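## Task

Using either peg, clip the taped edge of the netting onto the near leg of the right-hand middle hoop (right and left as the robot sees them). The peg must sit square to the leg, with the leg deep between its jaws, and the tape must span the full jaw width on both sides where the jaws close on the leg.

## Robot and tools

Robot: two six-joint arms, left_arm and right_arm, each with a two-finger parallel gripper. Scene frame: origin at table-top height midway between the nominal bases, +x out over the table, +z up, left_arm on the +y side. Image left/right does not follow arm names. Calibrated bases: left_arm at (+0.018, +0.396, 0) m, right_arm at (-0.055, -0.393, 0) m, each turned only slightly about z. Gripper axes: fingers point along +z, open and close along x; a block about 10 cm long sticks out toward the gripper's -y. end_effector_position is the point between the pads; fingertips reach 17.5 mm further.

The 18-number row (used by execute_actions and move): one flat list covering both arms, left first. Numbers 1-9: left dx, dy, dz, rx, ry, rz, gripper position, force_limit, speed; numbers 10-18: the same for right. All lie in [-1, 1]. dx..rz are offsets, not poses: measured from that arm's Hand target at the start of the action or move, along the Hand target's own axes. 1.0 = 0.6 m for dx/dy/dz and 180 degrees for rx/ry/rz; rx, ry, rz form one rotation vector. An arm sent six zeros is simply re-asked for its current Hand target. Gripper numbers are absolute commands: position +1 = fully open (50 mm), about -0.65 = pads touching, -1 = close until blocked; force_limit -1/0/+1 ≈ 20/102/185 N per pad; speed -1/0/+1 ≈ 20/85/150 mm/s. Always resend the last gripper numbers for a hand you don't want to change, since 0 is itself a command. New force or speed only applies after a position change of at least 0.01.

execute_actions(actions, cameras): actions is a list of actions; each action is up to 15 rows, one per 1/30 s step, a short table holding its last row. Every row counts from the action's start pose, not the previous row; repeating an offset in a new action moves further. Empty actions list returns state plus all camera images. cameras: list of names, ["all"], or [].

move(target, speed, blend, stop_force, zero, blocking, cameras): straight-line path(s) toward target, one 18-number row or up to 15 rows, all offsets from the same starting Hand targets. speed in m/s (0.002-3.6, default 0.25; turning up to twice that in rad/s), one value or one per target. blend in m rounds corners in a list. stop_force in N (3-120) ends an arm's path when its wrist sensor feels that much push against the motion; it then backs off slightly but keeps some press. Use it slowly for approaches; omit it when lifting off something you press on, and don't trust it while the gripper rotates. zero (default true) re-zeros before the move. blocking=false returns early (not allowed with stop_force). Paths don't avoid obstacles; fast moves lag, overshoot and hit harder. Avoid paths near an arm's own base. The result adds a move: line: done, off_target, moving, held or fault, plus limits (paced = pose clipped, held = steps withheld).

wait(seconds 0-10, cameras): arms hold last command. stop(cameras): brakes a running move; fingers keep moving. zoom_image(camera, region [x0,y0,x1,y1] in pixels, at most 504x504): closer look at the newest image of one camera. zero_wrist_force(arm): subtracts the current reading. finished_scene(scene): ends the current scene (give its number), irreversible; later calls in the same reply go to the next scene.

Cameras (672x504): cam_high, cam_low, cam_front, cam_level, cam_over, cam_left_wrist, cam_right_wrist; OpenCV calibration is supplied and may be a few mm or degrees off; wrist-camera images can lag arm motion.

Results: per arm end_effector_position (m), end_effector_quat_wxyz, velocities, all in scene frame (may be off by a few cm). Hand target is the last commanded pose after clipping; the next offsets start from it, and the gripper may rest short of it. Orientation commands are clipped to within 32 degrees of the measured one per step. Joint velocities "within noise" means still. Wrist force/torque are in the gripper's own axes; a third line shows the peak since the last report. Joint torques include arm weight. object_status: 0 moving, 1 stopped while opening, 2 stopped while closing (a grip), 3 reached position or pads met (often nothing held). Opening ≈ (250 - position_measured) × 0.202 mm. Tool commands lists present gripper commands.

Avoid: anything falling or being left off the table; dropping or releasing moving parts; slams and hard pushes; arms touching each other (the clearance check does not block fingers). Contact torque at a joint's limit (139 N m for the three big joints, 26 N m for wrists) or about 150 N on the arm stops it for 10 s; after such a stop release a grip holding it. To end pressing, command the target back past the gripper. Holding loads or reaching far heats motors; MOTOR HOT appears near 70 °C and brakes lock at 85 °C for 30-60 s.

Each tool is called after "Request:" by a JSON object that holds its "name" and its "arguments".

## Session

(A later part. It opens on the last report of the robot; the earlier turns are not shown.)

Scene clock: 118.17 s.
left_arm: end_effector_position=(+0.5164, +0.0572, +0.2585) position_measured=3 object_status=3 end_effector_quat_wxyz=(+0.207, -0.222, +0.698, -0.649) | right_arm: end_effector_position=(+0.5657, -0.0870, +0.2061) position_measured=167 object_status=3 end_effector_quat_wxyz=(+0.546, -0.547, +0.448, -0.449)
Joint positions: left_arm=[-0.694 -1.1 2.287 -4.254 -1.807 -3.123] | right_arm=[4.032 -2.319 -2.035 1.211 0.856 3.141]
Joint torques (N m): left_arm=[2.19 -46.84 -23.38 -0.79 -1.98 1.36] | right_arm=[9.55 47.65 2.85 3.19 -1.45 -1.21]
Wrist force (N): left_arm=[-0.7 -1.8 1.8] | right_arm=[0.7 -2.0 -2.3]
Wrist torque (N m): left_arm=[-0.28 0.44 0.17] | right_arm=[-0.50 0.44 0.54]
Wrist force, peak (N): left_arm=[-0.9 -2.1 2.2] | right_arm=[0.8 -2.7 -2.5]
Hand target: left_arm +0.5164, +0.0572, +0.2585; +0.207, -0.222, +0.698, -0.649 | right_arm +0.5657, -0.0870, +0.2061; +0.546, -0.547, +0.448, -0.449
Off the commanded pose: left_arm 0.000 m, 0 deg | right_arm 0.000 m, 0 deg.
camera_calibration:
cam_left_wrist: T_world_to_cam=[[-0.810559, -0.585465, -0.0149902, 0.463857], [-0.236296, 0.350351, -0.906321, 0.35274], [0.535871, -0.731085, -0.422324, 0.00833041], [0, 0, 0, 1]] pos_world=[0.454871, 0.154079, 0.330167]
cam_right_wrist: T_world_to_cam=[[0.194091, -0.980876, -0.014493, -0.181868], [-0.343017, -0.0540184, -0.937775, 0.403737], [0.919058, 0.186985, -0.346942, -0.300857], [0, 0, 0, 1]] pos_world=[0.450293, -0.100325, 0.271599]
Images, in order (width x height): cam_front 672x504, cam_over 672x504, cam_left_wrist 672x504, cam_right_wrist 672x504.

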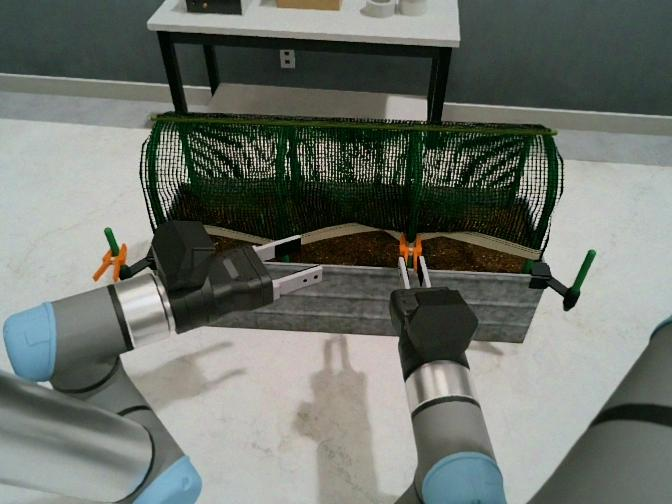

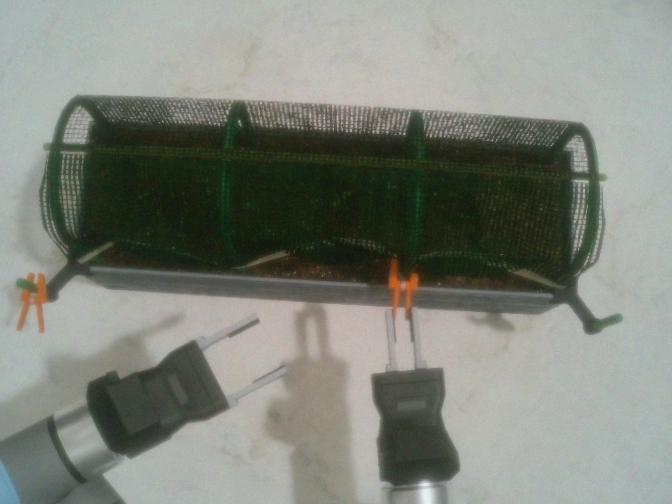

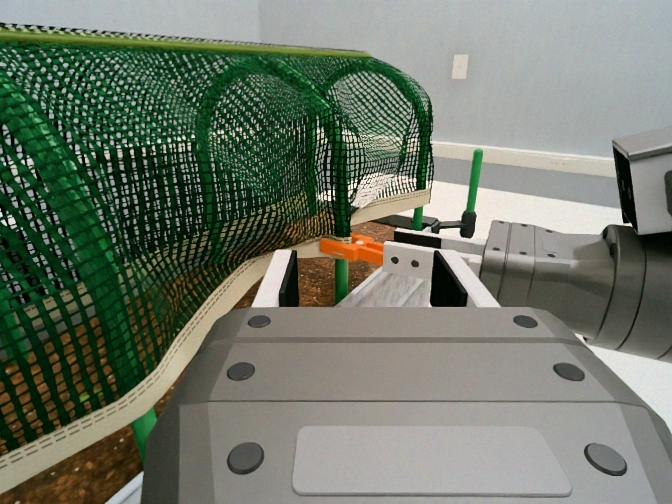

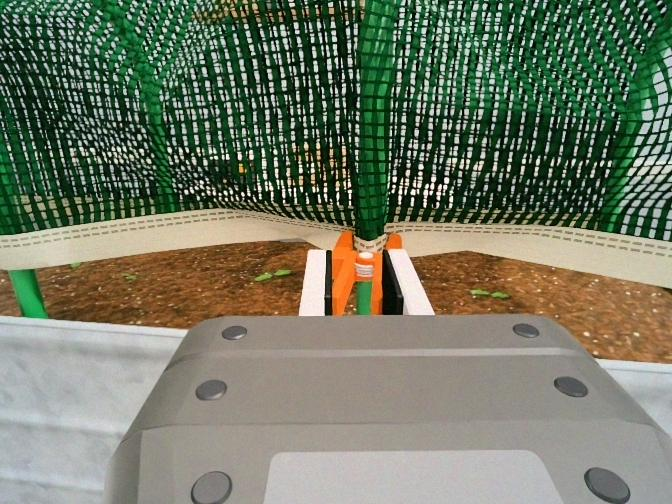

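Request:
{"name": "execute_actions", "arguments": {"actions": [[[0,0,0,0,0,0,1,1,1,0,0,0,0,0,0,1,-0.6,-1]]], "cameras": ["cam_front", "cam_over", "cam_left_wrist", "cam_right_wrist"]}}

Request:
{"name": "zoom_image", "arguments": {"camera": "cam_right_wrist", "region": [310, 160, 430, 320]}}

Request:
{"name": "zoom_image", "arguments": {"camera": "cam_over", "region": [380, 240, 440, 340]}}

Request:
{"name": "zoom_image", "arguments": {"camera": "cam_left_wrist", "region": [320, 200, 420, 300]}}

Request:
{"name": "zoom_image", "arguments": {"camera": "cam_front", "region": [380, 220, 440, 280]}}

Scene clock: 121.10 s.
left_arm: end_effector_position=(+0.5164, +0.0572, +0.2585) position_measured=3 object_status=3 end_effector_quat_wxyz=(+0.207, -0.222, +0.698, -0.649) | right_arm: end_effector_position=(+0.5657, -0.0870, +0.2061) position_measured=3 object_status=0 end_effector_quat_wxyz=(+0.546, -0.547, +0.448, -0.449)
Joint positions: left_arm=[-0.694 -1.1 2.287 -4.254 -1.807 -3.123] | right_arm=[4.032 -2.319 -2.035 1.211 0.856 3.141]
Joint torques (N m): left_arm=[1.73 -46.89 -24.03 -0.71 -2.18 1.32] | right_arm=[8.79 47.11 5.57 2.25 1.27 -1.01]
Wrist force (N): left_arm=[-0.8 -1.7 2.0] | right_arm=[0.8 -1.7 2.0]
Wrist torque (N m): left_arm=[-0.28 0.45 0.17] | right_arm=[-0.45 0.37 0.53]
Wrist force, peak (N): left_arm=[-1.1 -1.9 2.4] | right_arm=[2.8 -2.5 -3.8]
Hand target: left_arm +0.5164, +0.0572, +0.2585; +0.207, -0.222, +0.698, -0.649 | right_arm +0.5657, -0.0870, +0.2061; +0.546, -0.547, +0.448, -0.449
Off the commanded pose: left_arm 0.000 m, 0 deg | right_arm 0.000 m, 0 deg.
camera_calibration:
cam_left_wrist: T_world_to_cam=[[-0.810559, -0.585465, -0.0149902, 0.463857], [-0.236296, 0.350351, -0.906321, 0.35274], [0.535871, -0.731085, -0.422324, 0.00833041], [0, 0, 0, 1]] pos_world=[0.454871, 0.154079, 0.330167]
cam_right_wrist: T_world_to_cam=[[0.194091, -0.980876, -0.014493, -0.181868], [-0.343017, -0.0540184, -0.937775, 0.403737], [0.919058, 0.186985, -0.346942, -0.300857], [0, 0, 0, 1]] pos_world=[0.450293, -0.100325, 0.271599]
Images, in order (width x height): cam_front 672x504, cam_over 672x504, cam_left_wrist 672x504, cam_right_wrist 672x504.

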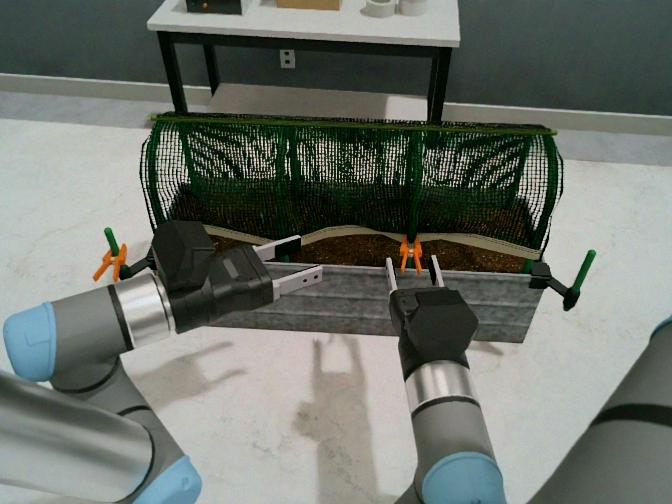

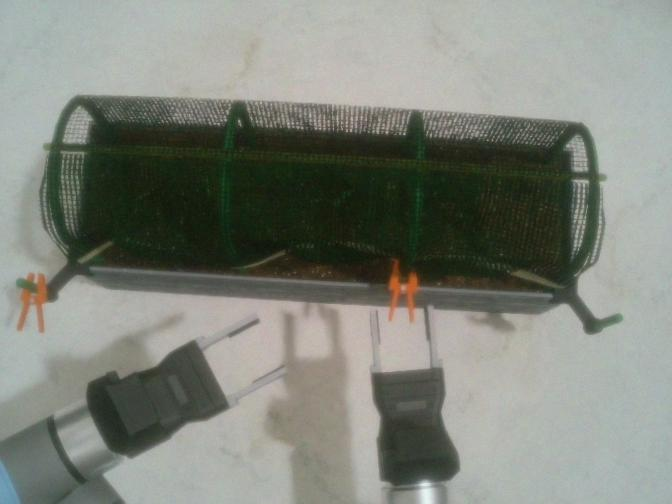

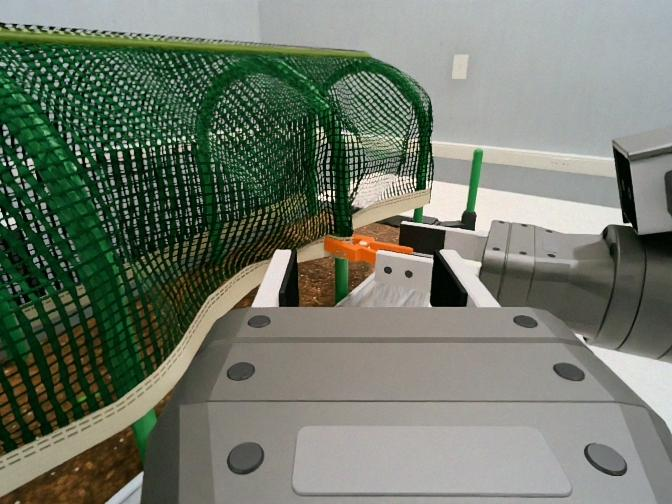

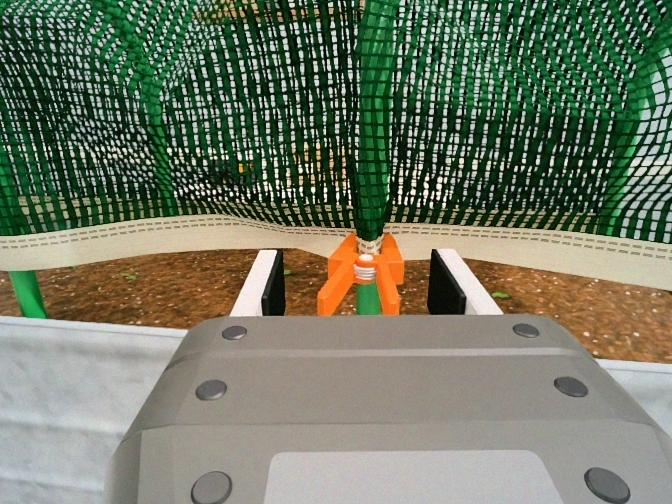

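Scaled by 3.150 from the camera's 672x504 image, which has a finer 960x720 frame.

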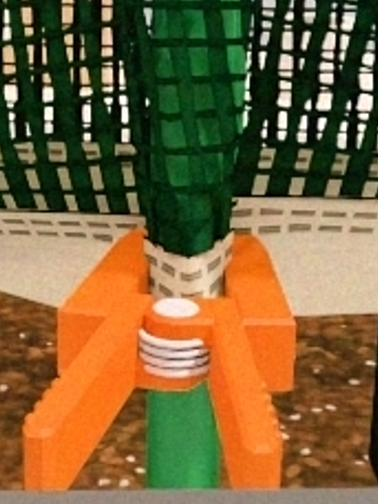

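Scaled by 5.040 from the camera's 672x504 image, which has a finer 960x720 frame.

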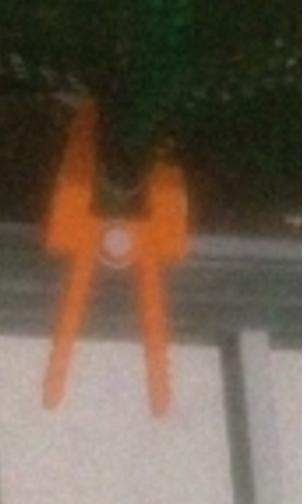

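Scaled by 5.040 from the camera's 672x504 image, which has a finer 960x720 frame.

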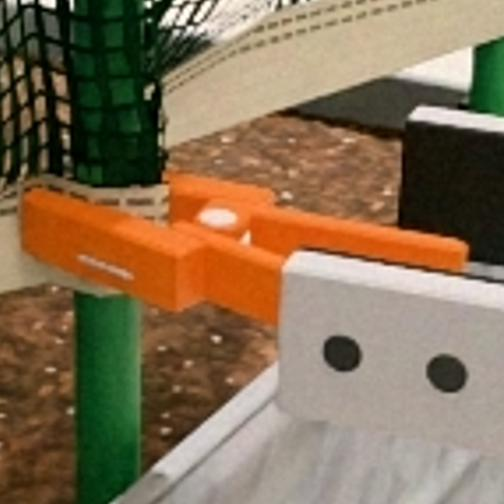

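Scaled by 8.400 from the camera's 672x504 image, which has a finer 960x720 frame.

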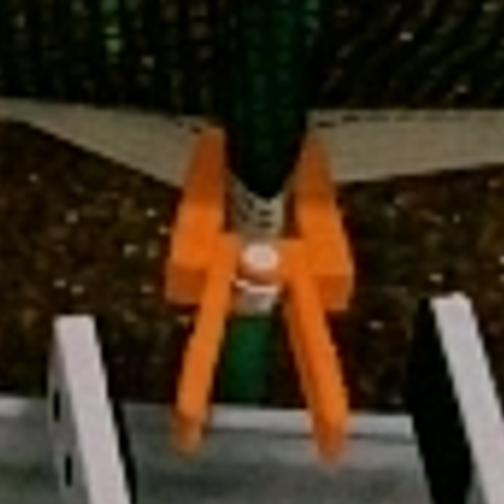

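Request:
{"name": "move", "arguments": {"target": [0, 0, 0, 0, 0, 0, 1, 1, 1, 0, 0, -0.18, 0, 0, 0, 1, -0.6, -1], "speed": 0.12, "cameras": ["cam_front", "cam_level", "cam_over", "cam_left_wrist", "cam_right_wrist"]}}

Request:
{"name": "zoom_image", "arguments": {"camera": "cam_right_wrist", "region": [310, 140, 430, 260]}}

Request:
{"name": "zoom_image", "arguments": {"camera": "cam_level", "region": [340, 270, 420, 370]}}

Request:
{"name": "zoom_image", "arguments": {"camera": "cam_left_wrist", "region": [310, 210, 410, 310]}}

Request:
{"name": "zoom_image", "arguments": {"camera": "cam_front", "region": [380, 220, 440, 280]}}

Scene clock: 125.93 s.
left_arm: end_effector_position=(+0.5164, +0.0572, +0.2585) position_measured=3 object_status=3 end_effector_quat_wxyz=(+0.207, -0.222, +0.698, -0.649) | right_arm: end_effector_position=(+0.4599, -0.1081, +0.2063) position_measured=3 object_status=3 end_effector_quat_wxyz=(+0.546, -0.547, +0.448, -0.449)
Joint positions: left_arm=[-0.694 -1.1 2.287 -4.254 -1.807 -3.123] | right_arm=[4.242 -2.245 -2.316 1.417 0.646 3.142]
Joint torques (N m): left_arm=[2.35 -46.89 -23.71 -0.76 -2.31 1.45] | right_arm=[6.4 22.1 0.2 2.48 -0.91 -0.66]
Wrist force (N): left_arm=[-1.0 -1.6 2.0] | right_arm=[0.7 -1.8 2.2]
Wrist torque (N m): left_arm=[-0.25 0.49 0.17] | right_arm=[-0.44 0.40 0.50]
Wrist force, peak (N): left_arm=[-1.2 -2.0 2.3] | right_arm=[0.7 -2.0 3.5]
Hand target: left_arm +0.5164, +0.0572, +0.2585; +0.207, -0.222, +0.698, -0.649 | right_arm +0.4598, -0.1081, +0.2062; +0.546, -0.547, +0.448, -0.449
Off the commanded pose: left_arm 0.000 m, 0 deg | right_arm 0.000 m, 0 deg.
move: done
camera_calibration:
cam_left_wrist: T_world_to_cam=[[-0.810559, -0.585465, -0.0149902, 0.463857], [-0.236296, 0.350351, -0.906321, 0.35274], [0.535871, -0.731085, -0.422324, 0.00833041], [0, 0, 0, 1]] pos_world=[0.454871, 0.154079, 0.330167]
cam_right_wrist: T_world_to_cam=[[0.194189, -0.980857, -0.0145101, -0.182055], [-0.342923, -0.0540182, -0.937809, 0.366377], [0.919073, 0.187088, -0.346848, -0.199658], [0, 0, 0, 1]] pos_world=[0.344492, -0.121425, 0.271699]
Images, in order (width x height): cam_front 672x504, cam_level 672x504, cam_over 672x504, cam_left_wrist 672x504, cam_right_wrist 672x504.

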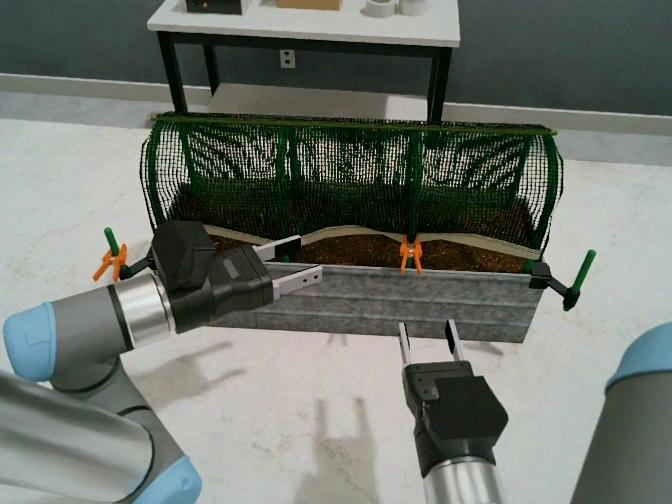

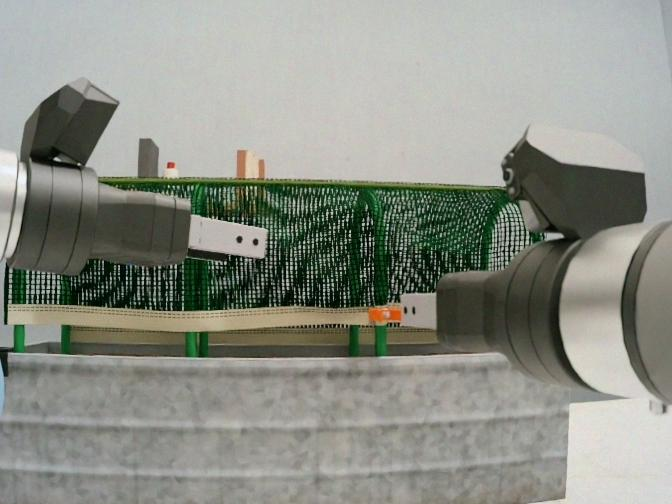

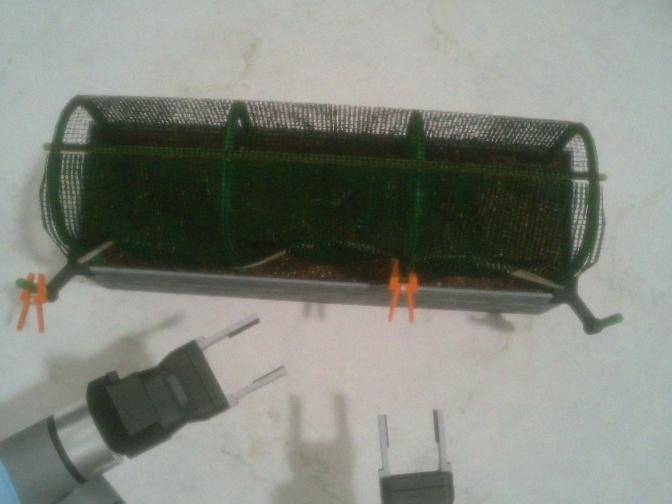

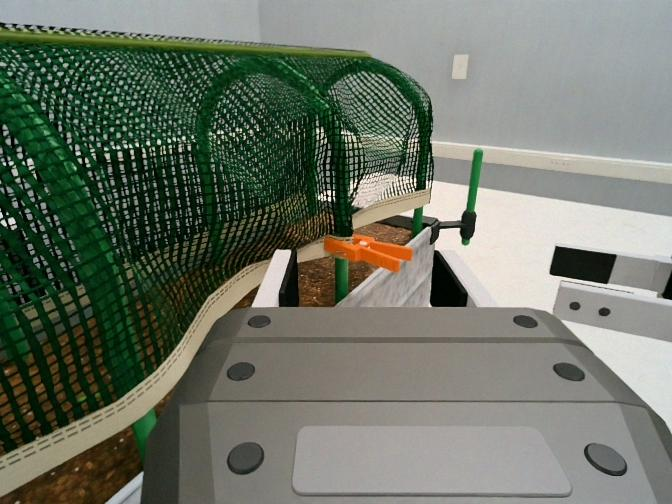

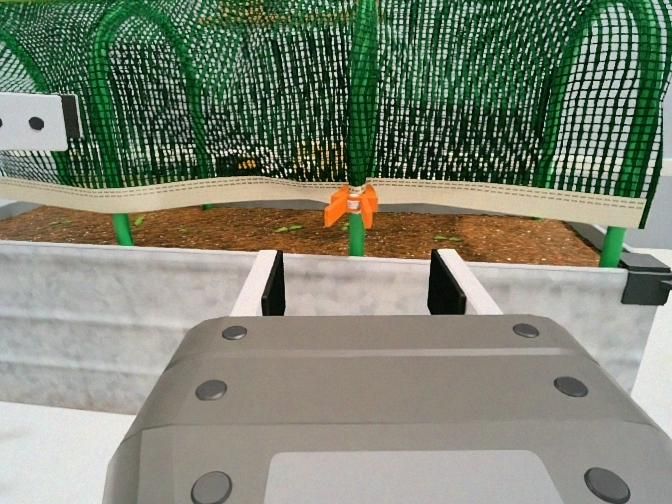

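Scaled by 4.200 from the camera's 672x504 image, which has a finer 960x720 frame.

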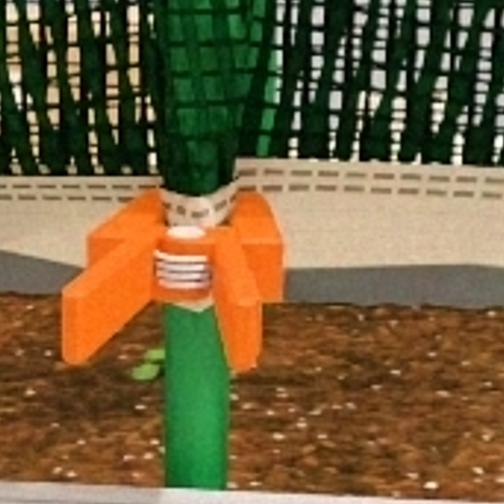

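Scaled by 5.040 from the camera's 672x504 image, which has a finer 960x720 frame.

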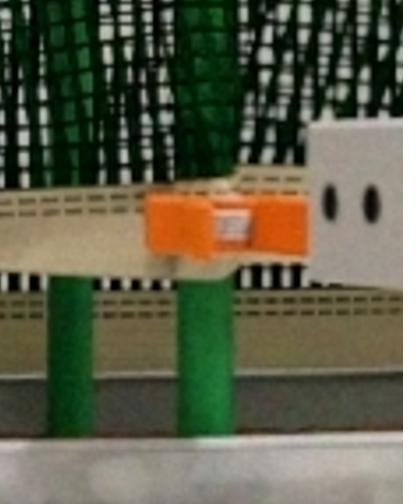

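Scaled by 5.040 from the camera's 672x504 image, which has a finer 960x720 frame.

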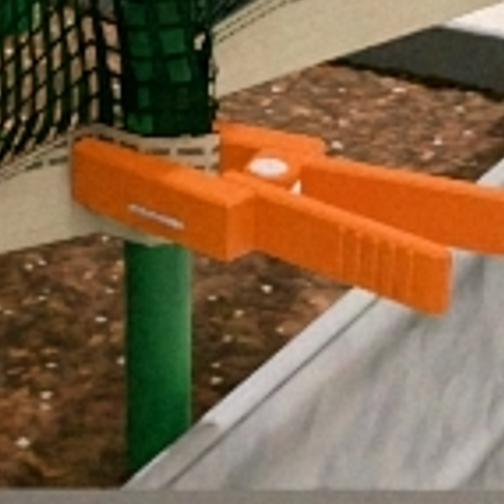

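Scaled by 8.400 from the camera's 672x504 image, which has a finer 960x720 frame.

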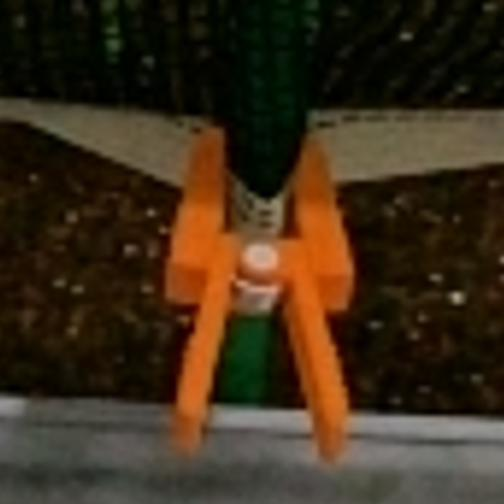

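Request:
{"name": "finished_scene", "arguments": {"scene": 1}}

The scene is finished: the task was done.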